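# Loop hair tie around charger and its wound cable

## Task

Slip the hair tie around the charger together with the cable coiled on it, centred and far from both ends of the charger. Every coil present at the start must still be wound on the charger at the end, with no loose loops, and the tie must press all the coils against the charger's two wide faces. Finally the charger has to rest on the desk, flat on one of its wide faces.

## Robot and tools

Robot: two Doosan M1013 arms, left_arm and right_arm, each carrying a Robotiq 2F-140 two-finger gripper and a wrist camera. The left gripper's fingers can hinge inward: a part held near the palm may be pulled in and squeezed harder, or held loosely, and a fingertip pushed into a surface folds easily, so grip with the outer quarter of its pads. The right gripper's fingers are rigid.

Frames. Scene frame: origin at table-top height midway between the nominal bases, +z up, +x forward over the table, +y toward left_arm. Actual bases: left_arm at (-0.053, +0.553, 0) m, right_arm at (-0.039, -0.495, 0) m, each yawed very slightly. Each arm's hand poses, velocities and targets are given in that arm's own base frame; fixed cameras and the table use the scene frame. On the gripper, fingers point along its +z and open/close along its y. end_effector_position is the spot between the pads when closed; fingertips extend about 33 mm past it at gaps up to 40 mm, about 9 mm when wide open. Reported positions may be off by a few centimetres.

execute_actions(actions, cameras). actions is a list of actions; each action is a table of up to 15 rows, one per 1/30 s step; a short table repeats its final row to fill 15. Every row is one flat list of 18 numbers in [-1, 1] covering both arms: left dx, dy, dz, rx, ry, rz, gripper position, force_limit, speed, then the same nine for the right. dx..rz are an offset, not a pose: measured from that arm's Hand target at the start of the action, along that arm's base axes, rotating about the Hand target point; 1.0 = 0.6 m or 180 degrees, and rx, ry, rz form a single rotation vector. All rows in one action count from that same start, but the next action starts afresh, so repeating an offset moves further. All six pose numbers at 0 re-commands the current Hand target. Gripper numbers are absolute commands: position +1 = 140 mm open, about -0.8 = pads touching, -1 = close until blocked; force_limit -1 to +1 (roughly 14 N to 58 N per pad on a slow close; faster closes grip harder); speed -1, 0, +1 = about 30, 140, 250 mm/s. To leave a gripper unchanged, resend its previous three numbers; 0 is a real command. Images come back only for an empty actions list or when cameras names them.

move(target, speed, blend, stop_force, zero, blocking, cameras). target is one 18-number row as above, or a list of up to 15 rows; every row is an offset from the Hand targets at the move's start, not from the previous row. speed: m/s, 0.002 to 2, default 0.25 (turning limited to double that in rad/s); one value or one per target. blend: corner rounding in metres for a list; 0 means stop at each. stop_force: 10 to 80 N, both arms; an arm's path ends when its estimated push against its direction of travel rises that much above its zero. Use it only slowly and without gripper rotation; it is unreliable near singular or far-reaching poses and still leaves the arm pressing. zero (default true) re-zeroes the force before the move. blocking=false returns after about 0.5 s while motion continues (not allowed with stop_force). Paths are straight and ignore obstacles and the other arm; keep routes away from an arm's own base. Give all rows in a list identical finger numbers. The result adds a move: line with an ending such as done, off_target, moving, held or fault, and limits such as paced or held.

wait(seconds 0 to 10) lets time pass; stop brakes a running move. zoom_image(camera, region=[x0, y0, x1, y1] pixels, at most 504 each way) enlarges part of the latest image of cam_head_left, cam_head_right, cam_high, cam_left_wrist or cam_right_wrist. Camera names: cam_head_left, cam_head_right, cam_high, cam_low, cam_left_wrist, cam_right_wrist. clear_fault(arm) resets a torque or force fault on left_arm or right_arm. read_manual returns licence text only. finished_scene(scene) ends the current scene, given its number, irreversibly.

Results. Per arm: end_effector_position (m), end_effector_quat_wxyz, velocities, Hand target (last commanded pose after clipping; the base for the next offsets), Tool commands, object_status (0 moving, 1 blocked while opening, 2 blocked while closing = likely holding, 3 reached target or pads met), position_measured in counts (3 open, ~75 = 100 mm, 139 = 60 mm, 200 = 20 mm, 230 = pads met). Also joint positions, joint torques, external joint torques, Flange force along the gripper's axes (includes held weight and noise), and Wrist depth: a 7x7 grid of distances ahead of each wrist camera, rows separated by /, '-' meaning no value. Joint velocities may read within noise.

Control notes. Each step the commanded pose is clipped to within 70 mm and 16 degrees of the measured pose, so big offsets arrive over several actions, and a gripper may stop short; send the remaining distance as an offset. To tighten a grip, raise force_limit and change position slightly (e.g. -1 to -0.98).

Avoid: dropping anything or letting it leave the table; fast impacts with the table or fixed objects; targets beyond a firm contact (arms are stiff and fault); the two arms touching, or one gripper closing on the other's fingers; heavy twisting or off-centre loads on a gripper. Faults: contact torque at a joint limit (waist and shoulder 323, elbow 152, wrist joints 42.7 N m) or 144 N external force stops the arm until clear_fault; release a grip first if it pins the arm. Holding loads or straining toward unreachable poses overheats motors (MOTOR HOT, then a temporary brake stop).

Each tool is called after "Request:" by a JSON object that holds its "name" and its "arguments", one argument or row to a line.

## Session

Request:
{"name": "execute_actions", "arguments": {
  "actions": []
}}

Scene clock: 0.00 s.
left_arm: end_effector_position=(+0.7399, -0.1869, +0.2815) position_measured=3 object_status=3 end_effector_quat_wxyz=(+0.729, -0.530, -0.404, -0.152) | right_arm: end_effector_position=(+0.6218, +0.4089, +0.1749) position_measured=3 object_status=3 end_effector_quat_wxyz=(-0.526, +0.521, +0.631, +0.232)
Joint positions: left_arm=[-0.537 0.969 1.084 1.094 2.472 0.057] | right_arm=[0.124 0.611 1.69 1.089 1.579 -0.516]
Joint velocities: within noise
Joint torques (N m): no reading
External joint torques (N m): no reading
Flange force (N): no reading
Wrist depth (mm): cam_left_wrist=[3076 2938 852 874 701 596 513 / 3040 979 778 646 546 478 421 / 857 712 593 511 448 398 359 / 662 119 475 421 378 140 305 / - 110 400 338 320 298 99 / - 357 342 308 269 267 99 / - 328 300 279 258 240 227] | cam_right_wrist=[245 275 - - - 2654 2777 / 248 291 - - 3619 - 2437 / 267 322 - - 3364 2232 504 / - 118 523 - 3184 140 390 / - 118 660 5971 - - - / - 707 746 818 - - - / - 698 715 - - - -]
Hand target: left_arm +0.7399, -0.1869, +0.2815; +0.729, -0.530, -0.404, -0.152 | right_arm +0.6218, +0.4089, +0.1749; -0.526, +0.521, +0.631, +0.232
Tool commands: left_gripper/position=+1.0 left_gripper/force_limit=+1.0 left_gripper/speed=+1.0 right_gripper/position=+1.0 right_gripper/force_limit=+1.0 right_gripper/speed=+1.0

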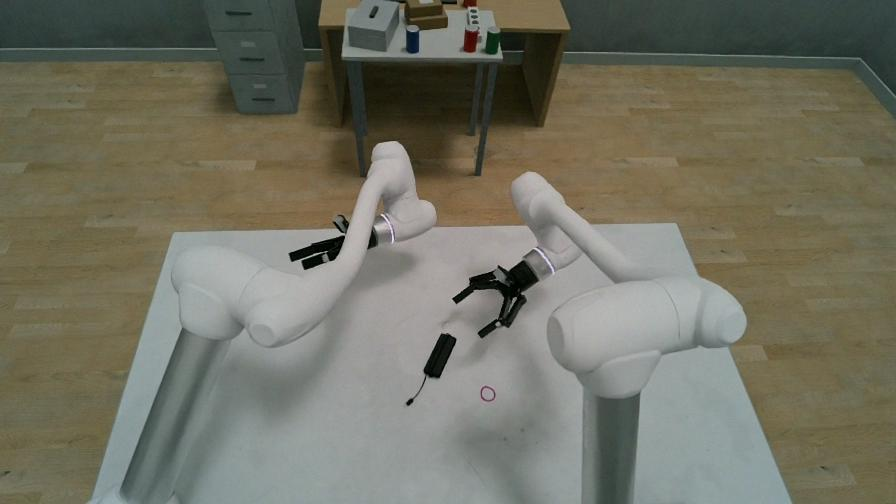

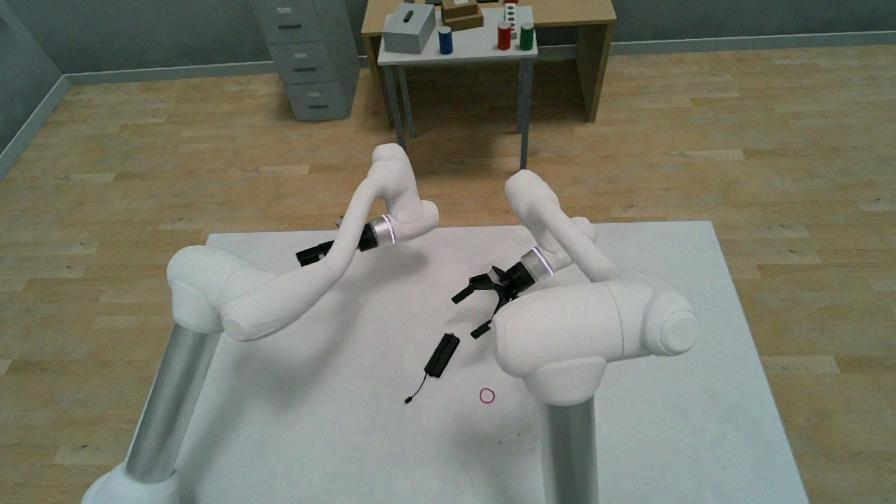

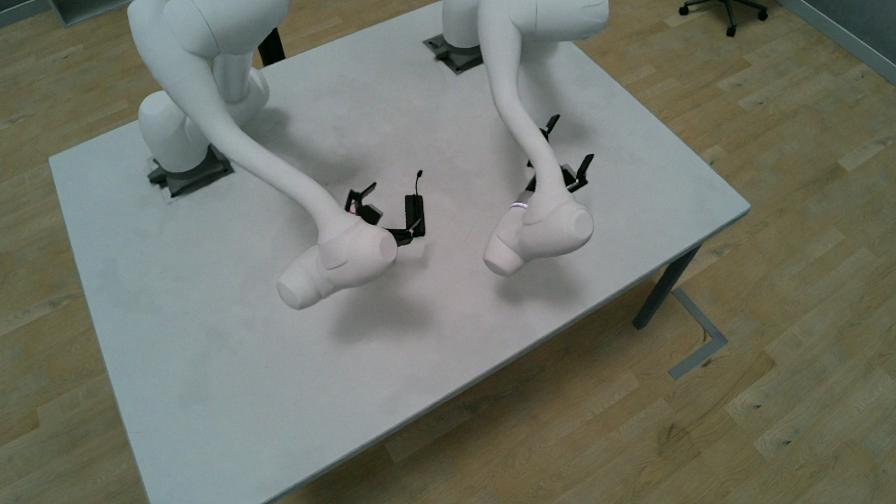

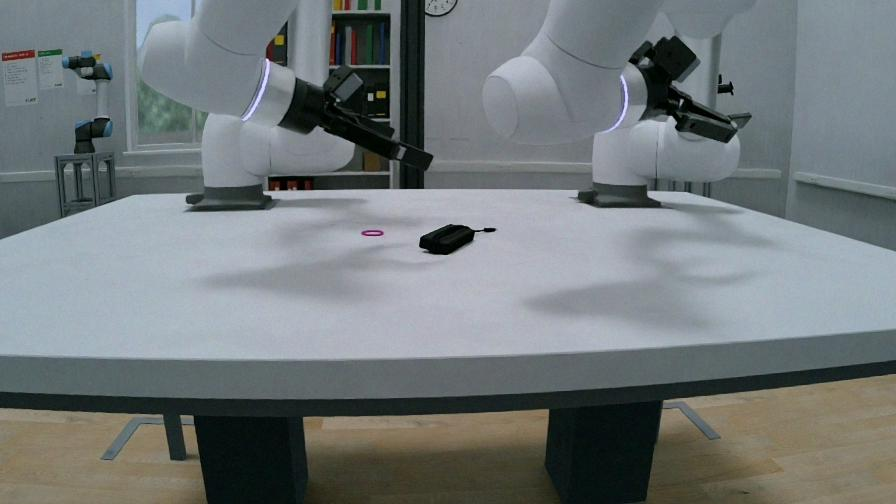

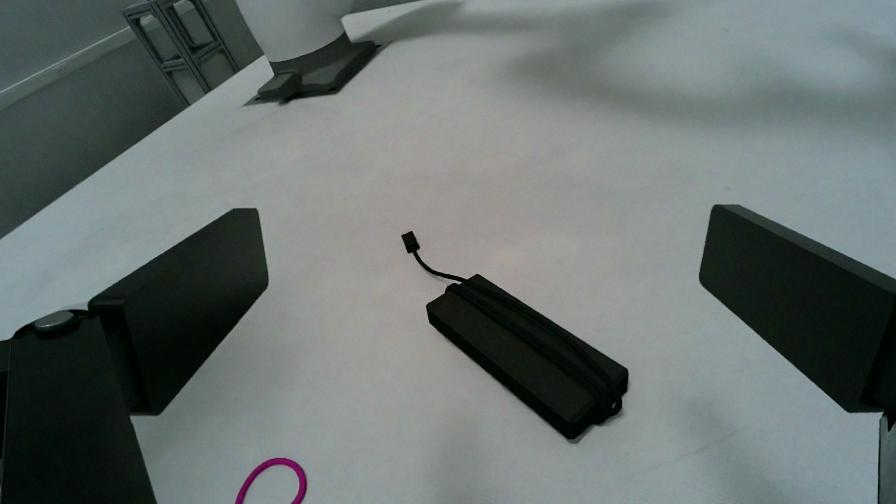

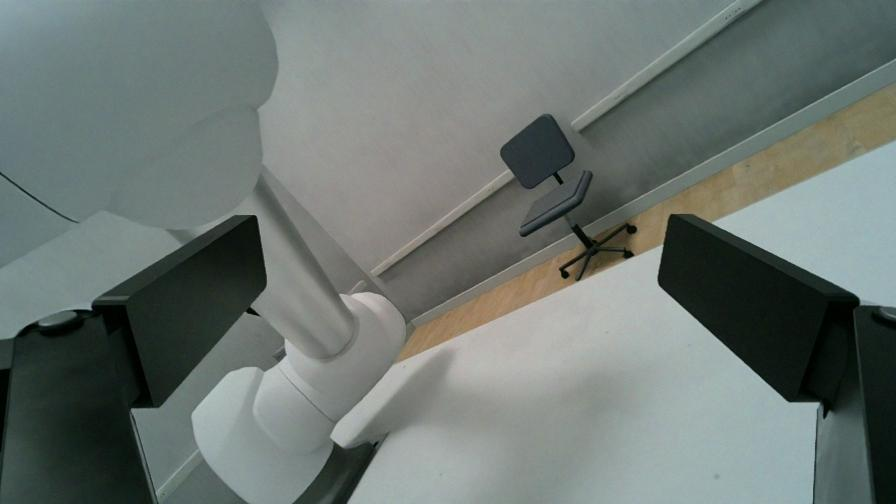

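Request:
{"name": "move", "arguments": {
  "target": [0,0,0.15,0,0,0,1,1,1,0,0,0,0,0,0,1,1,1],
  "cameras": ["all"]
}}

Request:
{"name": "zoom_image", "arguments": {
  "camera": "cam_head_left",
  "region": [380, 310, 520, 420]
}}

Scene clock: 67.10 s.
left_arm: end_effector_position=(+0.7398, -0.1869, +0.3715) position_measured=3 object_status=3 end_effector_quat_wxyz=(+0.729, -0.530, -0.404, -0.152) | right_arm: end_effector_position=(+0.6218, +0.4089, +0.1749) position_measured=3 object_status=3 end_effector_quat_wxyz=(-0.526, +0.521, +0.631, +0.232)
Joint positions: left_arm=[-0.537 0.9 1.043 1.227 2.516 0.224] | right_arm=[0.124 0.611 1.69 1.089 1.579 -0.516]
Joint torques (N m): left_arm=[0.6 -116.08 -37.87 2.69 1.14 0.17] | right_arm=[1.97 -94.03 -31.42 2.81 1.54 -0.28]
External joint torques (N m): left_arm=[-1.03 -3.69 -0.57 0.11 0.15 -0.21] | right_arm=[-2.2 0.75 -1.98 0.53 0.3 0.27]
Flange force (N): left_arm=[-0.7 -4.3 3.5] | right_arm=[0.4 4.7 -4.0]
Wrist depth (mm): cam_left_wrist=[2782 2811 849 877 705 590 517 / 3440 961 785 639 548 478 423 / 804 705 592 510 450 402 360 / 667 119 471 424 381 141 305 / - 109 397 340 319 299 99 / - 348 340 309 270 268 99 / - 327 302 279 259 241 227] | cam_right_wrist=[- 302 2654 - - 2985 - / 264 283 342 - - 2683 2514 / 259 288 362 - 2777 2877 2191 / 260 128 428 - 3619 139 533 / - 118 539 4776 2810 - - / - - 744 853 - 501 - / - 3023 742 919 - 436 -]
Hand target: left_arm +0.7399, -0.1869, +0.3715; +0.729, -0.530, -0.404, -0.152 | right_arm +0.6218, +0.4089, +0.1749; -0.526, +0.521, +0.631, +0.232
Off the commanded pose: left_arm 0.000 m, 0 deg | right_arm 0.000 m, 0 deg.
move: done

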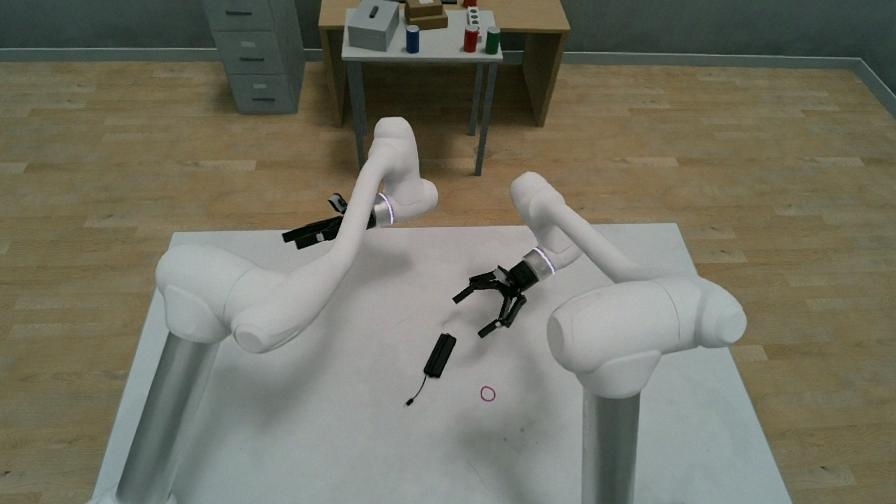

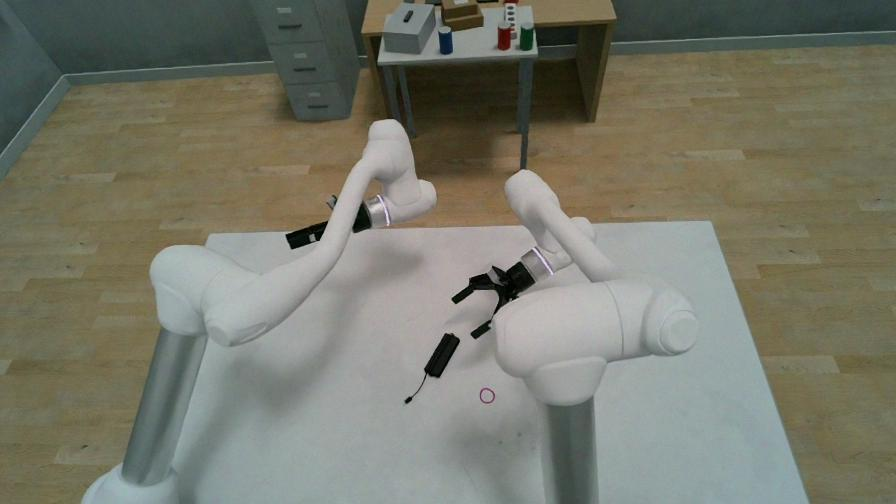

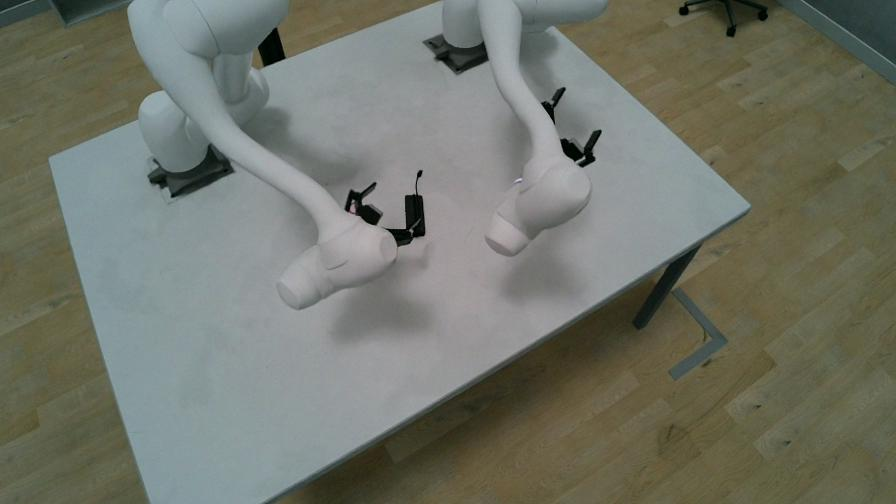

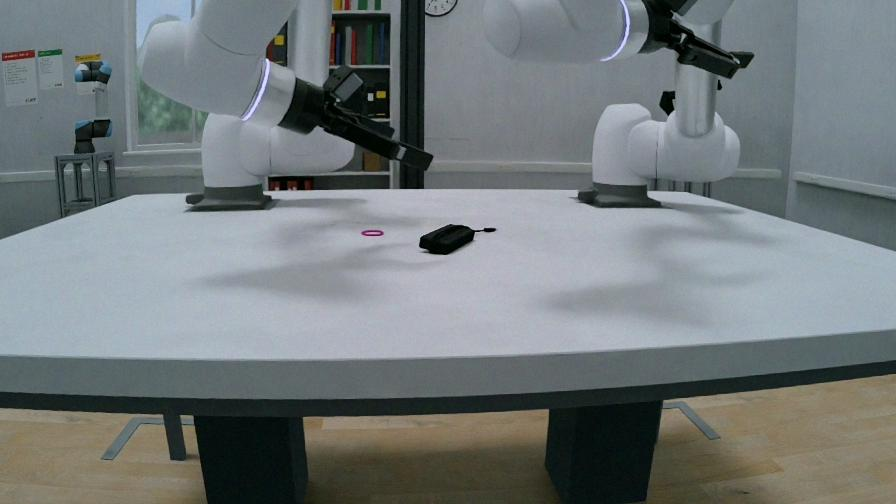

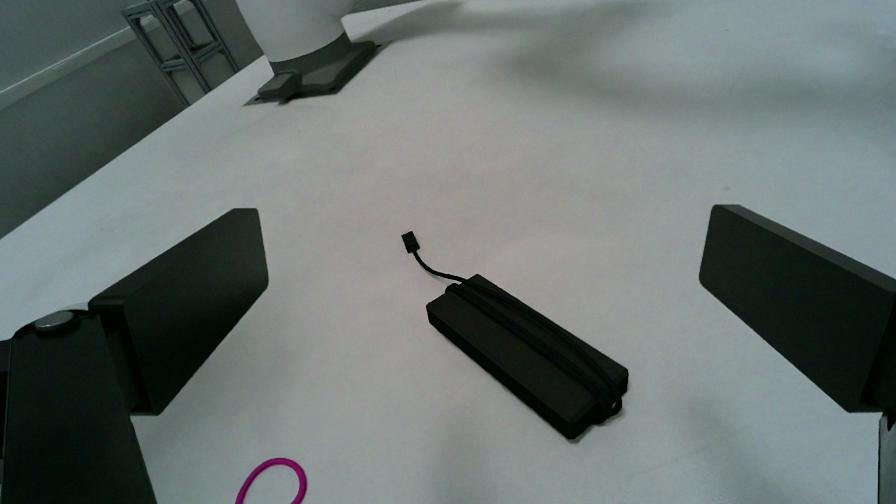

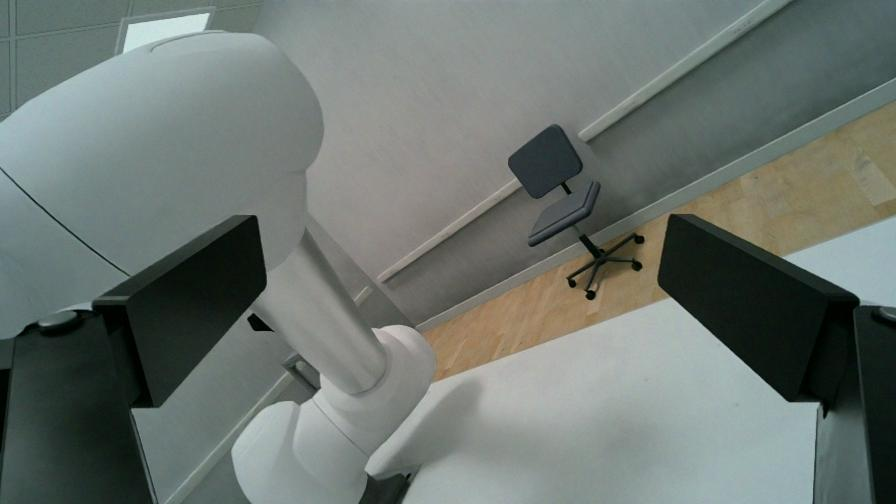

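Scaled by 3.600 from the camera's 896x504 image, which has a finer 1280x720 frame.

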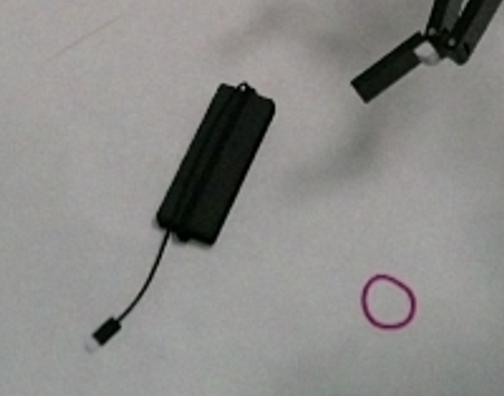

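Request:
{"name": "move", "arguments": {
  "target": [0,0,0,0,0,0,1,1,1,-0.23,-0.02,0.1,-0.348,-0.174,0,1,1,1],
  "cameras": ["cam_left_wrist","cam_head_left"]
}}

Scene clock: 147.63 s.
left_arm: end_effector_position=(+0.7399, -0.1869, +0.3715) position_measured=3 object_status=3 end_effector_quat_wxyz=(+0.729, -0.530, -0.404, -0.152) | right_arm: end_effector_position=(+0.4838, +0.3969, +0.2349) position_measured=3 object_status=3 end_effector_quat_wxyz=(-0.001, +0.638, +0.770, +0.000)
Joint positions: left_arm=[-0.537 0.9 1.043 1.227 2.516 0.224] | right_arm=[0.631 0.165 1.765 0.003 1.212 0.442]
Joint torques (N m): left_arm=[0.06 -115.42 -37.9 2.72 1.19 0.33] | right_arm=[1.25 -58.28 -37.56 3.52 -0.45 -0.29]
External joint torques (N m): left_arm=[0.19 -4.41 -0.54 0.05 0.08 -0.36] | right_arm=[-1.25 1.37 -2.16 0.6 0.42 0.29]
Flange force (N): left_arm=[-1.0 -4.3 5.6] | right_arm=[1.6 6.1 -2.6]
Wrist depth (mm): cam_left_wrist=[340 338 336 336 316 328 331 / 355 354 355 354 353 348 352 / 378 376 375 371 375 371 368 / 393 128 394 393 393 141 386 / - 110 418 422 418 418 99 / - 443 449 445 450 441 94 / - 482 479 478 474 476 462] | cam_right_wrist=[- 302 3461 5081 2191 3564 - / 266 283 342 4506 2948 - 1756 / 259 287 351 - 3364 3272 2132 / 261 128 418 - 3184 140 539 / - 118 545 4975 3364 - - / - - 744 856 - - - / - 737 761 - 616 - -]
Hand target: left_arm +0.7399, -0.1869, +0.3715; +0.729, -0.530, -0.404, -0.152 | right_arm +0.4838, +0.3969, +0.2349; -0.001, +0.638, +0.770, +0.000
Off the commanded pose: left_arm 0.000 m, 0 deg | right_arm 0.000 m, 0 deg.
move: done
Images, in order (width x height): cam_head_left 896x504, cam_left_wrist 896x504.

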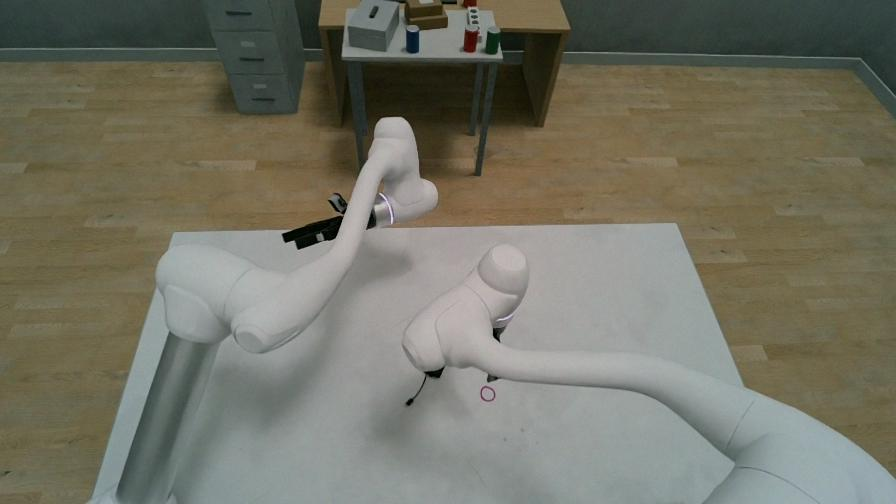

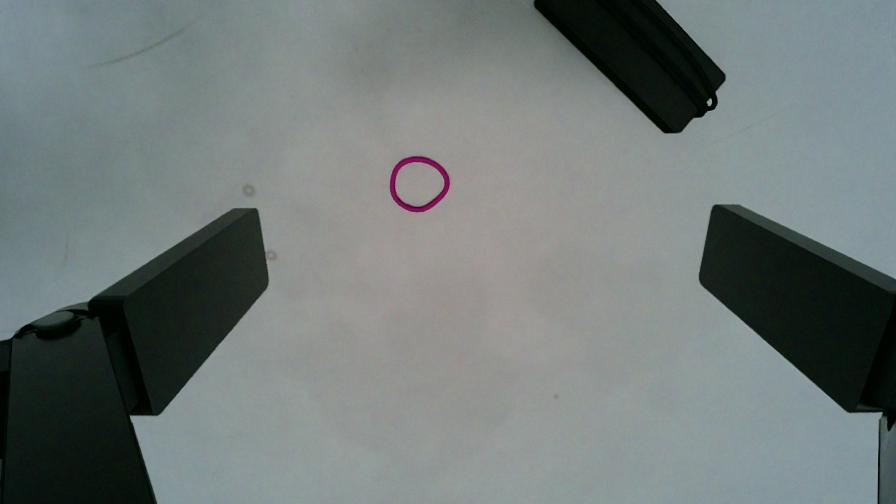

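Request:
{"name": "zoom_image", "arguments": {
  "camera": "cam_left_wrist",
  "region": [380, 0, 760, 220]
}}

Request:
{"name": "move", "arguments": {
  "target": [0,0,0,0,0,0,1,1,1,-0.03,0.04,0,0.14,0,0,1,1,1],
  "cameras": ["cam_left_wrist","cam_low"]
}}

Request:
{"name": "zoom_image", "arguments": {
  "camera": "cam_low",
  "region": [340, 200, 520, 280]
}}

Request:
{"name": "zoom_image", "arguments": {
  "camera": "cam_left_wrist",
  "region": [380, 0, 760, 300]
}}

Scaled by 1.326 from the camera's 896x504 image, which has a finer 1280x720 frame.

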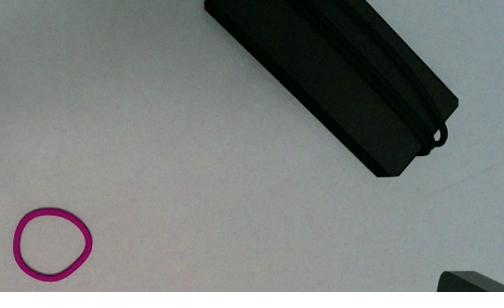

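Scene clock: 174.33 s.
left_arm: end_effector_position=(+0.7399, -0.1869, +0.3715) position_measured=3 object_status=3 end_effector_quat_wxyz=(+0.729, -0.530, -0.404, -0.152) | right_arm: end_effector_position=(+0.4658, +0.4210, +0.2349) position_measured=3 object_status=3 end_effector_quat_wxyz=(-0.140, +0.622, +0.752, +0.168)
Joint positions: left_arm=[-0.537 0.9 1.043 1.227 2.516 0.224] | right_arm=[0.475 0.058 1.949 0.476 0.98 0.049]
Joint torques (N m): left_arm=[0.16 -115.95 -37.74 2.64 1.28 0.33] | right_arm=[1.88 -48.09 -37.2 3.93 -0.73 -0.35]
External joint torques (N m): left_arm=[0.14 -3.44 -0.59 0.13 -0.02 -0.36] | right_arm=[-1.85 2.1 -2.7 0.56 0.45 0.35]
Flange force (N): left_arm=[-0.5 -3.1 4.0] | right_arm=[0.5 8.5 -1.8]
Wrist depth (mm): cam_left_wrist=[372 378 385 391 400 409 417 / 369 374 381 390 392 400 410 / 362 368 376 385 367 400 407 / 361 127 369 377 380 141 404 / - 109 366 376 382 387 99 / - 356 366 371 379 385 99 / - 357 362 366 371 379 382] | cam_right_wrist=[3184 326 - 3142 - - 2514 / 266 283 331 - - - 2624 / 258 286 347 3915 3023 3227 2365 / 260 128 451 4048 3915 139 515 / - 118 538 4048 3102 - - / - - 744 815 - - - / - - 735 - - - -]
Hand target: left_arm +0.7399, -0.1869, +0.3715; +0.729, -0.530, -0.404, -0.152 | right_arm +0.4658, +0.4209, +0.2349; -0.140, +0.622, +0.752, +0.168
Off the commanded pose: left_arm 0.000 m, 0 deg | right_arm 0.000 m, 0 deg.
move: done
Images, in order (width x height): cam_low 896x504, cam_left_wrist 896x504.

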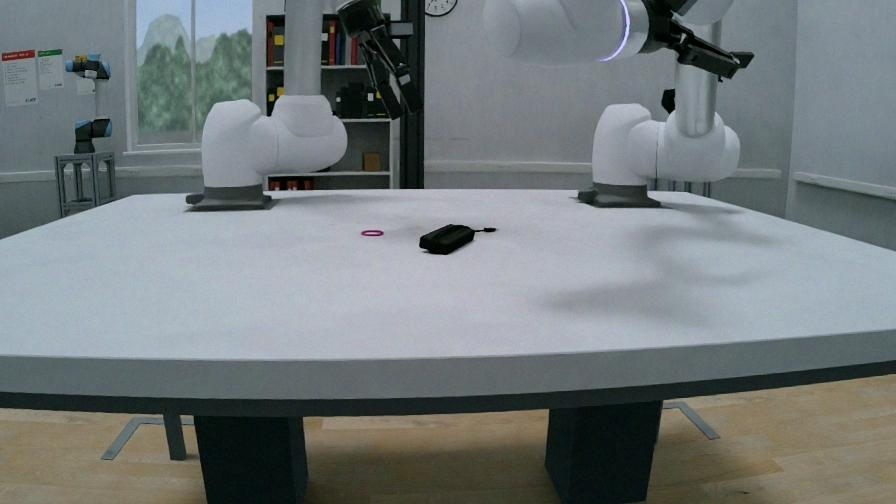

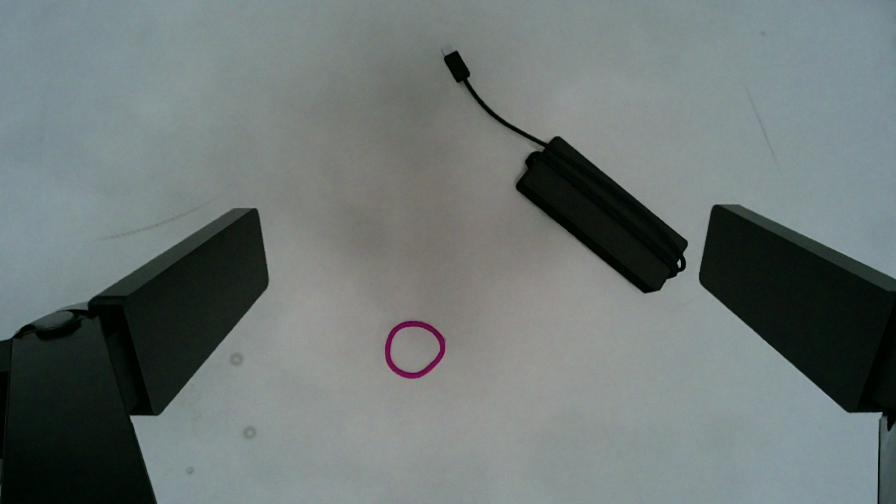

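Scaled by 2.800 from the camera's 896x504 image, which has a finer 1280x720 frame.

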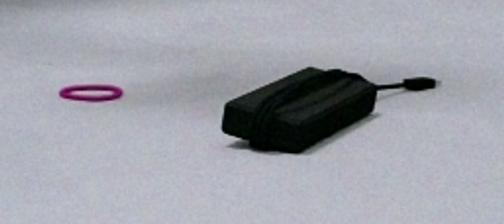

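Scaled by 1.326 from the camera's 896x504 image, which has a finer 1280x720 frame.

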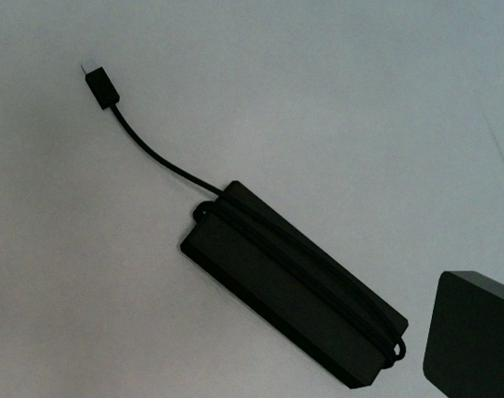

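Request:
{"name": "move", "arguments": {
  "target": [0,0,0,0,0,0,1,1,1,-0.011,-0.09,-0.255,-0.14,0,0,-0.8,1,1],
  "cameras": ["cam_left_wrist"]
}}

Scene clock: 261.40 s.
left_arm: end_effector_position=(+0.7399, -0.1869, +0.3715) position_measured=3 object_status=3 end_effector_quat_wxyz=(+0.729, -0.530, -0.404, -0.152) | right_arm: end_effector_position=(+0.4591, +0.3669, +0.0818) position_measured=229 object_status=3 end_effector_quat_wxyz=(-0.001, +0.638, +0.770, +0.000)
Joint positions: left_arm=[-0.537 0.9 1.043 1.227 2.516 0.224] | right_arm=[0.614 0.235 1.992 0.003 0.916 0.424]
Joint torques (N m): left_arm=[0.39 -115.6 -37.84 2.73 1.23 0.33] | right_arm=[1.96 -57.56 -31.84 2.87 -0.47 -0.35]
External joint torques (N m): left_arm=[-1.7 -4.51 -0.73 0.11 0.07 -0.36] | right_arm=[-1.98 -0.43 -1.87 0.62 0.44 0.35]
Flange force (N): left_arm=[-1.4 -5.5 4.2] | right_arm=[-1.1 3.9 -2.9]
Wrist depth (mm): cam_left_wrist=[196 197 196 196 195 194 190 / 207 207 206 205 204 205 203 / 219 218 216 215 216 216 214 / 232 230 227 116 223 228 227 / 246 242 76 90 84 83 240 / 257 - 72 - - 74 249 / - - - - - 68 -] | cam_right_wrist=[- 306 5307 - - - - / 264 283 337 - 2985 2541 2041 / 258 288 351 - 3227 2985 2211 / 261 128 433 - 3564 140 - / - 118 539 3184 2843 140 - / - - 746 810 - 527 - / - 788 733 - - 466 -]
Hand target: left_arm +0.7399, -0.1869, +0.3715; +0.729, -0.530, -0.404, -0.152 | right_arm +0.4592, +0.3669, +0.0819; -0.001, +0.638, +0.770, +0.000
Off the commanded pose: left_arm 0.000 m, 0 deg | right_arm 0.000 m, 0 deg.
move: done
Images, in order (width x height): cam_left_wrist 896x504.

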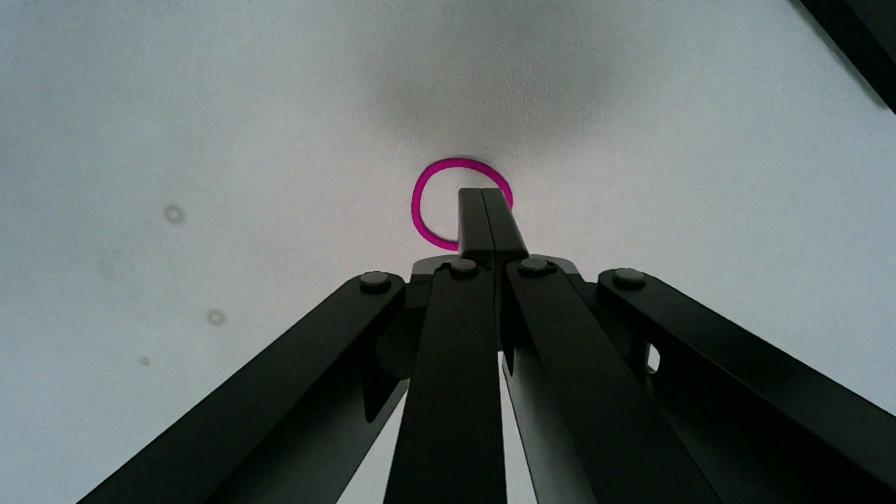

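Request:
{"name": "move", "arguments": {
  "target": [0,0,0,0,0,0,1,1,1,-0.007,-0.0083,-0.0665,0,0,0,-0.8,1,1],
  "cameras": ["cam_left_wrist"]
}}

Request:
{"name": "zoom_image", "arguments": {
  "camera": "cam_left_wrist",
  "region": [380, 120, 600, 260]
}}

Scene clock: 279.70 s.
left_arm: end_effector_position=(+0.7399, -0.1869, +0.3715) position_measured=3 object_status=3 end_effector_quat_wxyz=(+0.729, -0.530, -0.404, -0.152) | right_arm: end_effector_position=(+0.4550, +0.3619, +0.0420) position_measured=229 object_status=3 end_effector_quat_wxyz=(-0.001, +0.637, +0.770, +0.000)
Joint positions: left_arm=[-0.537 0.9 1.043 1.227 2.516 0.224] | right_arm=[0.611 0.272 2.035 0.003 0.836 0.421]
Joint torques (N m): left_arm=[0.07 -116.38 -37.77 2.69 1.19 0.37] | right_arm=[1.89 -60.95 -29.41 2.67 -0.5 -0.31]
External joint torques (N m): left_arm=[-0.29 -2.58 -0.41 0.09 0.08 -0.4] | right_arm=[-1.88 1.54 -2.01 0.59 0.47 0.31]
Flange force (N): left_arm=[-1.0 -2.7 3.0] | right_arm=[0.4 6.5 -0.5]
Wrist depth (mm): cam_left_wrist=[159 160 159 159 159 158 159 / 168 167 168 167 167 166 165 / 178 177 177 175 176 176 175 / 188 188 187 117 182 186 184 / 199 199 76 90 84 83 197 / 211 - 72 - - 74 206 / - - - - - 68 -] | cam_right_wrist=[- 309 4423 - - - 1958 / 265 283 343 - - - 2777 / 258 287 345 - 3364 3184 2113 / 261 128 430 - 2948 140 1809 / - 118 543 5081 - - - / - - 744 818 - - - / - - 735 713 - - -]
Hand target: left_arm +0.7399, -0.1869, +0.3715; +0.729, -0.530, -0.404, -0.152 | right_arm +0.4550, +0.3620, +0.0420; -0.001, +0.638, +0.770, +0.000
Off the commanded pose: left_arm 0.000 m, 0 deg | right_arm 0.000 m, 0 deg.
move: done
Images, in order (width x height): cam_left_wrist 896x504.

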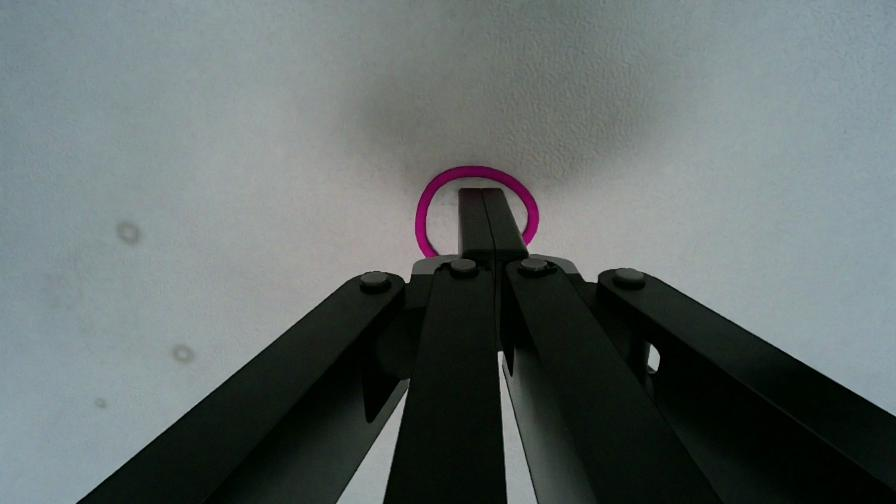

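Scaled by 2.291 from the camera's 896x504 image, which has a finer 1280x720 frame.

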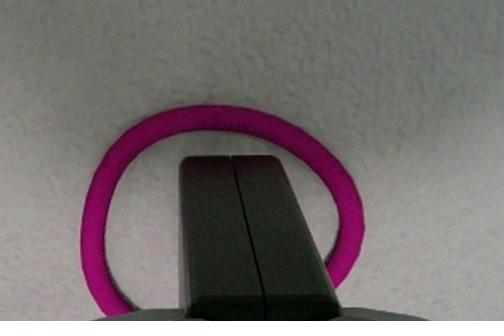

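Request:
{"name": "move", "arguments": {
  "target": [0,0,0,0,0,0,1,1,1,-0.0025,-0.0021,-0.0135,0,0,0,-0.8,1,1],
  "cameras": ["cam_left_wrist"],
  "speed": 0.02,
  "stop_force": 12
}}

Request:
{"name": "zoom_image", "arguments": {
  "camera": "cam_left_wrist",
  "region": [380, 120, 600, 260]
}}

Scene clock: 296.80 s.
left_arm: end_effector_position=(+0.7399, -0.1869, +0.3715) position_measured=3 object_status=3 end_effector_quat_wxyz=(+0.729, -0.530, -0.404, -0.152) | right_arm: end_effector_position=(+0.4535, +0.3607, +0.0339) position_measured=229 object_status=3 end_effector_quat_wxyz=(-0.001, +0.638, +0.770, +0.000)
Joint positions: left_arm=[-0.537 0.9 1.043 1.227 2.516 0.224] | right_arm=[0.611 0.279 2.044 0.003 0.819 0.421]
Joint torques (N m): left_arm=[0.42 -115.91 -37.79 2.67 1.27 0.31] | right_arm=[1.37 -60.73 -29.12 2.63 -0.4 -0.36]
External joint torques (N m): left_arm=[-0.53 -3.42 -0.53 0.11 0 -0.35] | right_arm=[-1.44 0.97 -1.85 0.58 0.38 0.36]
Flange force (N): left_arm=[-0.9 -3.6 3.8] | right_arm=[0.6 5.2 -0.8]
Wrist depth (mm): cam_left_wrist=[154 152 152 152 151 151 152 / 161 160 161 159 159 158 158 / 169 169 169 166 168 167 166 / 179 179 178 117 173 177 176 / 190 190 76 90 84 83 186 / 200 - 72 - - 74 195 / - - - - - 68 -] | cam_right_wrist=[2877 300 3732 3461 - 2152 2113 / 265 284 371 3461 4975 2777 2654 / 258 287 381 4118 3023 3412 2388 / 260 128 410 4776 2843 140 2024 / - 118 540 3852 3852 114 - / - - 758 791 - 519 - / - - 726 - - - -]
Hand target: left_arm +0.7399, -0.1869, +0.3715; +0.729, -0.530, -0.404, -0.152 | right_arm +0.4535, +0.3607, +0.0339; -0.001, +0.638, +0.770, +0.000
Off the commanded pose: left_arm 0.000 m, 0 deg | right_arm 0.000 m, 0 deg.
move: done
Images, in order (width x height): cam_left_wrist 896x504.

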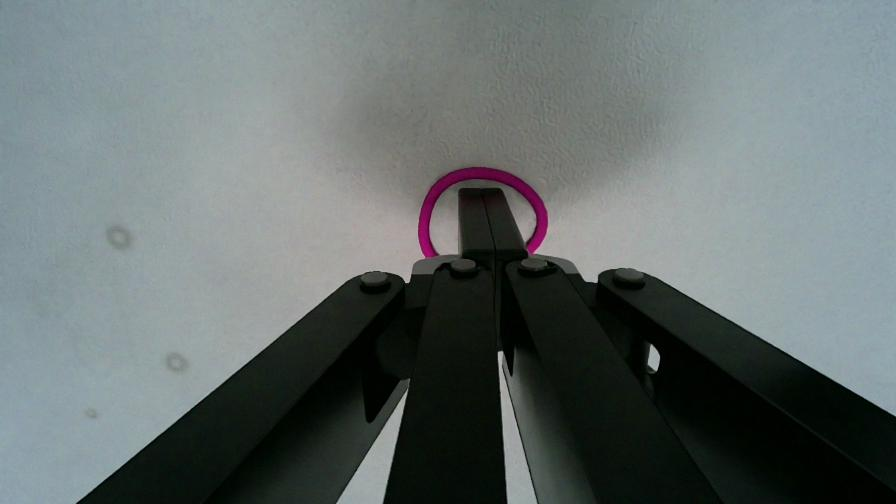

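Scaled by 2.291 from the camera's 896x504 image, which has a finer 1280x720 frame.

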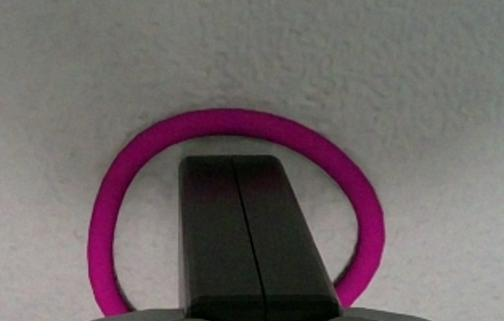

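Request:
{"name": "move", "arguments": {
  "target": [0,0,0,0,0,0,1,1,1,0,0,-0.008,0,0,0,-0.8,1,1],
  "speed": 0.005,
  "stop_force": 10
}}

Scene clock: 303.23 s.
left_arm: end_effector_position=(+0.7399, -0.1869, +0.3715) position_measured=3 object_status=3 end_effector_quat_wxyz=(+0.729, -0.530, -0.404, -0.152) | right_arm: end_effector_position=(+0.4535, +0.3607, +0.0337) position_measured=229 object_status=3 end_effector_quat_wxyz=(-0.001, +0.638, +0.770, +0.000)
Joint positions: left_arm=[-0.537 0.9 1.043 1.227 2.516 0.224] | right_arm=[0.611 0.279 2.045 0.003 0.819 0.421]
Joint torques (N m): left_arm=[0.17 -116.25 -37.75 2.72 1.18 0.25] | right_arm=[1.44 -44.73 -21.65 2.62 -2.67 -0.33]
External joint torques (N m): left_arm=[-0.02 -2.42 -0.33 0.03 0.08 -0.28] | right_arm=[-1.48 -15 -9.33 0.59 2.64 0.33]
Flange force (N): left_arm=[-0.8 -2.4 3.0] | right_arm=[-2.2 0.0 -30.2]
Wrist depth (mm): cam_left_wrist=[154 152 152 152 151 150 151 / 160 160 161 159 159 158 158 / 169 169 169 167 167 167 166 / 179 179 178 117 173 177 176 / 190 189 76 90 84 83 187 / 200 - 72 - - 74 195 / - - - - - 68 -] | cam_right_wrist=[2319 311 4342 - 3142 2568 2341 / 266 284 328 3512 3461 - 3023 / 258 287 348 - 3184 3102 2437 / 260 128 423 - 3512 140 1851 / - 118 543 3852 3619 - - / - - 753 835 - - - / - - 724 - - - -]
Hand target: left_arm +0.7399, -0.1869, +0.3715; +0.729, -0.530, -0.404, -0.152 | right_arm +0.4535, +0.3607, +0.0337; -0.001, +0.638, +0.770, +0.000 (not the last commanded pose)
Off the commanded pose: left_arm 0.000 m, 0 deg | right_arm 0.005 m, 0 deg.
move: contact (right_arm)

Request:
{"name": "move", "arguments": {
  "target": [0,0,0,0,0,0,1,1,1,0,0,0.0015,0,0,0,-0.33,0,-1],
  "speed": 0.02,
  "cameras": ["cam_left_wrist"]
}}

Request:
{"name": "zoom_image", "arguments": {
  "camera": "cam_left_wrist",
  "region": [330, 100, 650, 300]
}}

Scene clock: 321.57 s.
left_arm: end_effector_position=(+0.7399, -0.1869, +0.3715) position_measured=3 object_status=3 end_effector_quat_wxyz=(+0.729, -0.530, -0.404, -0.152) | right_arm: end_effector_position=(+0.4536, +0.3608, +0.0346) position_measured=171 object_status=0 end_effector_quat_wxyz=(-0.001, +0.638, +0.770, +0.000)
Joint positions: left_arm=[-0.537 0.9 1.043 1.227 2.516 0.224] | right_arm=[0.611 0.278 2.044 0.003 0.821 0.421]
Joint torques (N m): left_arm=[0.26 -115.56 -37.77 2.74 1.18 0.24] | right_arm=[0.69 -46.85 -19.8 2.42 -0.43 -0.29]
External joint torques (N m): left_arm=[-0.23 -3.6 -0.49 0.03 0.09 -0.28] | right_arm=[-0.69 -12.86 -11.22 0.8 0.4 0.29]
Flange force (N): left_arm=[-0.9 -3.7 4.2] | right_arm=[1.4 4.0 -24.5]
Wrist depth (mm): cam_left_wrist=[155 153 153 152 152 151 153 / 161 161 161 160 160 160 159 / 170 170 169 169 167 168 167 / 180 180 178 176 133 175 177 / 191 81 86 187 116 88 183 / - 68 - 202 201 - - / - 68 - 217 - - -] | cam_right_wrist=[- 306 - - - 2319 - / 264 283 340 - - - 2568 / 259 287 345 - 3227 2596 2365 / 260 128 439 4118 3619 140 593 / - 117 539 4683 3512 - - / - - 742 832 - - - / - - 735 - - - -]
Hand target: left_arm +0.7399, -0.1869, +0.3715; +0.729, -0.530, -0.404, -0.152 | right_arm +0.4535, +0.3607, +0.0346; -0.001, +0.638, +0.770, +0.000
Off the commanded pose: left_arm 0.000 m, 0 deg | right_arm 0.000 m, 0 deg.
move: done
Images, in order (width x height): cam_left_wrist 896x504.

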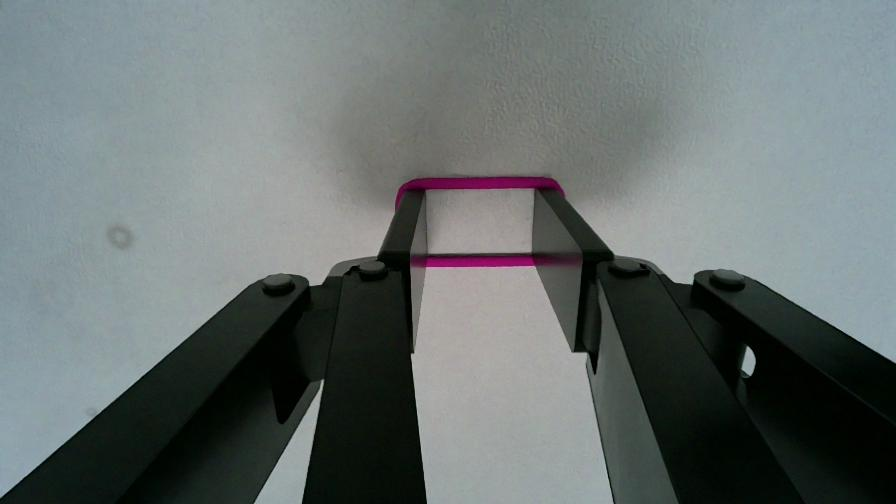

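Scaled by 1.575 from the camera's 896x504 image, which has a finer 1280x720 frame.

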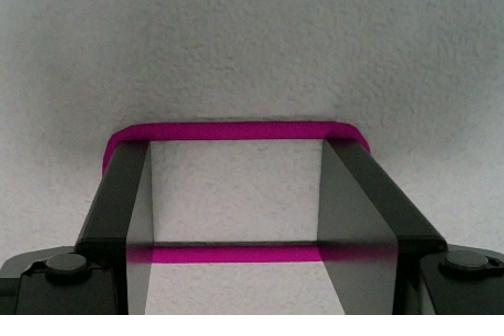

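Request:
{"name": "move", "arguments": {
  "target": [
    [0,0,0,0,0,0,1,1,1,0,0,0.001,0,0,0,0,0,-1],
    [0,0,0,0,0,0,1,1,1,0,0,0.25,0,0,0,0,0,-1]
  ],
  "speed": 0.1,
  "cameras": ["cam_left_wrist","cam_low","cam_head_left"]
}}

Request:
{"name": "zoom_image", "arguments": {
  "camera": "cam_left_wrist",
  "region": [300, 100, 680, 330]
}}

Scene clock: 336.43 s.
left_arm: end_effector_position=(+0.7399, -0.1869, +0.3715) position_measured=3 object_status=3 end_effector_quat_wxyz=(+0.729, -0.530, -0.404, -0.152) | right_arm: end_effector_position=(+0.4535, +0.3607, +0.1845) position_measured=129 object_status=3 end_effector_quat_wxyz=(-0.001, +0.638, +0.770, +0.000)
Joint positions: left_arm=[-0.537 0.9 1.043 1.227 2.516 0.224] | right_arm=[0.611 0.128 1.908 0.003 1.108 0.422]
Joint torques (N m): left_arm=[1.06 -115.86 -37.81 2.67 1.19 0.22] | right_arm=[1.43 -52.74 -35.96 3.39 -0.54 -0.33]
External joint torques (N m): left_arm=[-0.8 -3.27 -0.41 0.09 0.07 -0.25] | right_arm=[-1.47 1.47 -2.04 0.55 0.51 0.33]
Flange force (N): left_arm=[-1.0 -3.8 3.5] | right_arm=[1.0 6.1 -2.1]
Wrist depth (mm): cam_left_wrist=[292 291 291 289 289 282 269 / 308 306 306 305 303 303 304 / 325 324 317 323 318 319 320 / 342 339 117 341 167 332 337 / - 86 91 364 355 97 81 / - 71 69 386 382 - 73 / - - - 409 414 - -] | cam_right_wrist=[- 300 - - - - 2296 / 264 284 370 - 3272 - 2624 / 258 288 336 - 3317 2596 2232 / 262 128 426 - 4683 139 2132 / - - 547 4423 3564 114 - / - - 751 815 658 - - / - - 733 - 645 - -]
Hand target: left_arm +0.7399, -0.1869, +0.3715; +0.729, -0.530, -0.404, -0.152 | right_arm +0.4535, +0.3607, +0.1846; -0.001, +0.638, +0.770, +0.000
Off the commanded pose: left_arm 0.000 m, 0 deg | right_arm 0.000 m, 0 deg.
move: done
Images, in order (width x height): cam_head_left 896x504, cam_low 896x504, cam_left_wrist 896x504.

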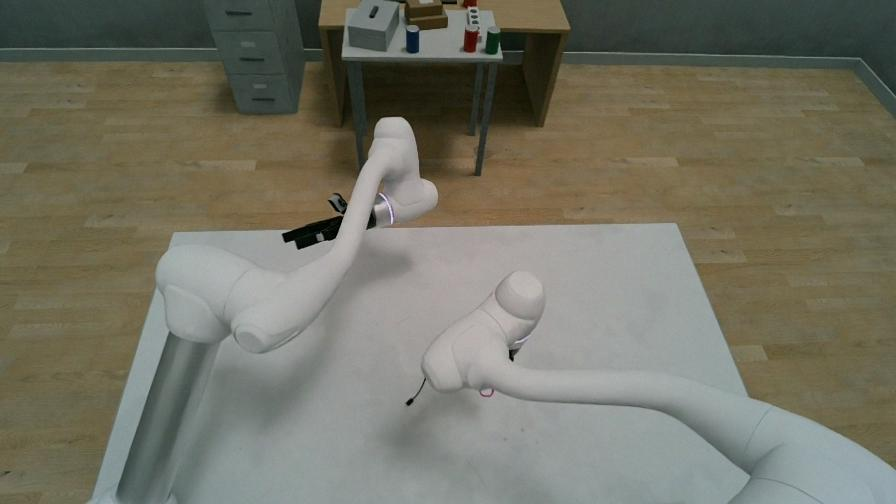

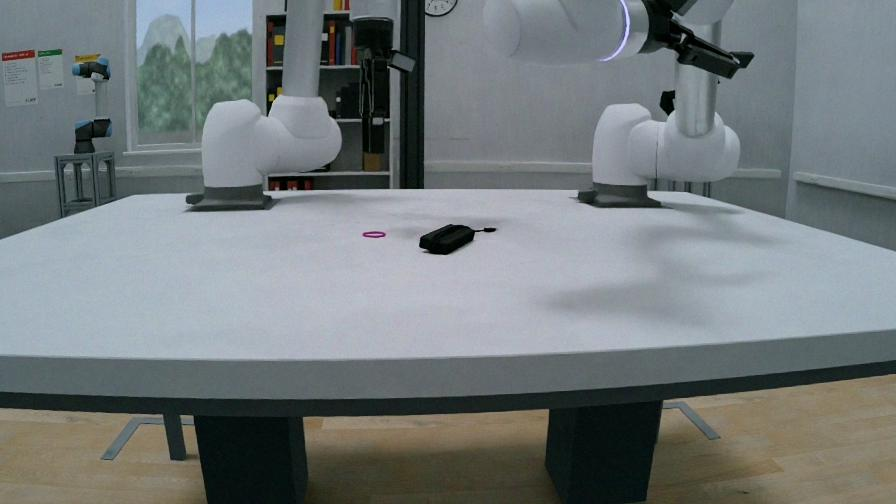

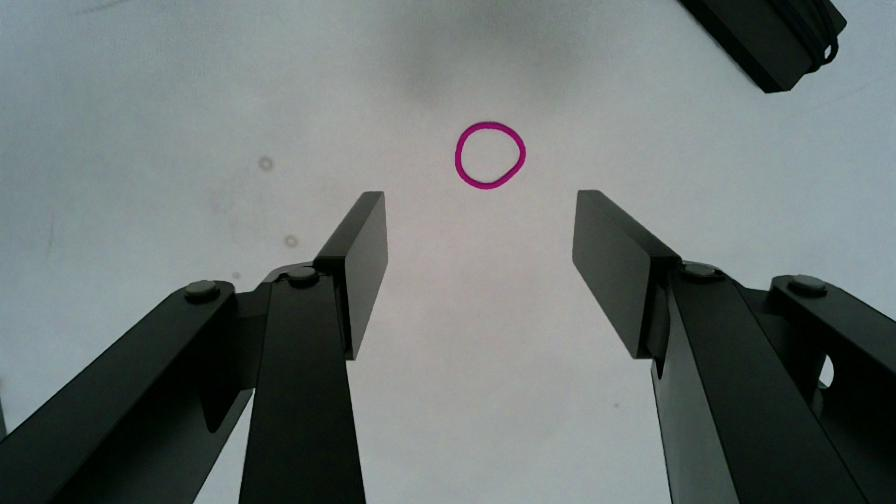

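Scaled by 1.326 from the camera's 896x504 image, which has a finer 1280x720 frame.

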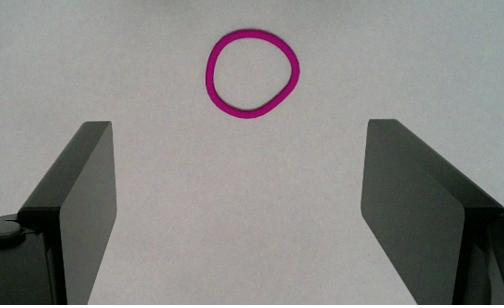

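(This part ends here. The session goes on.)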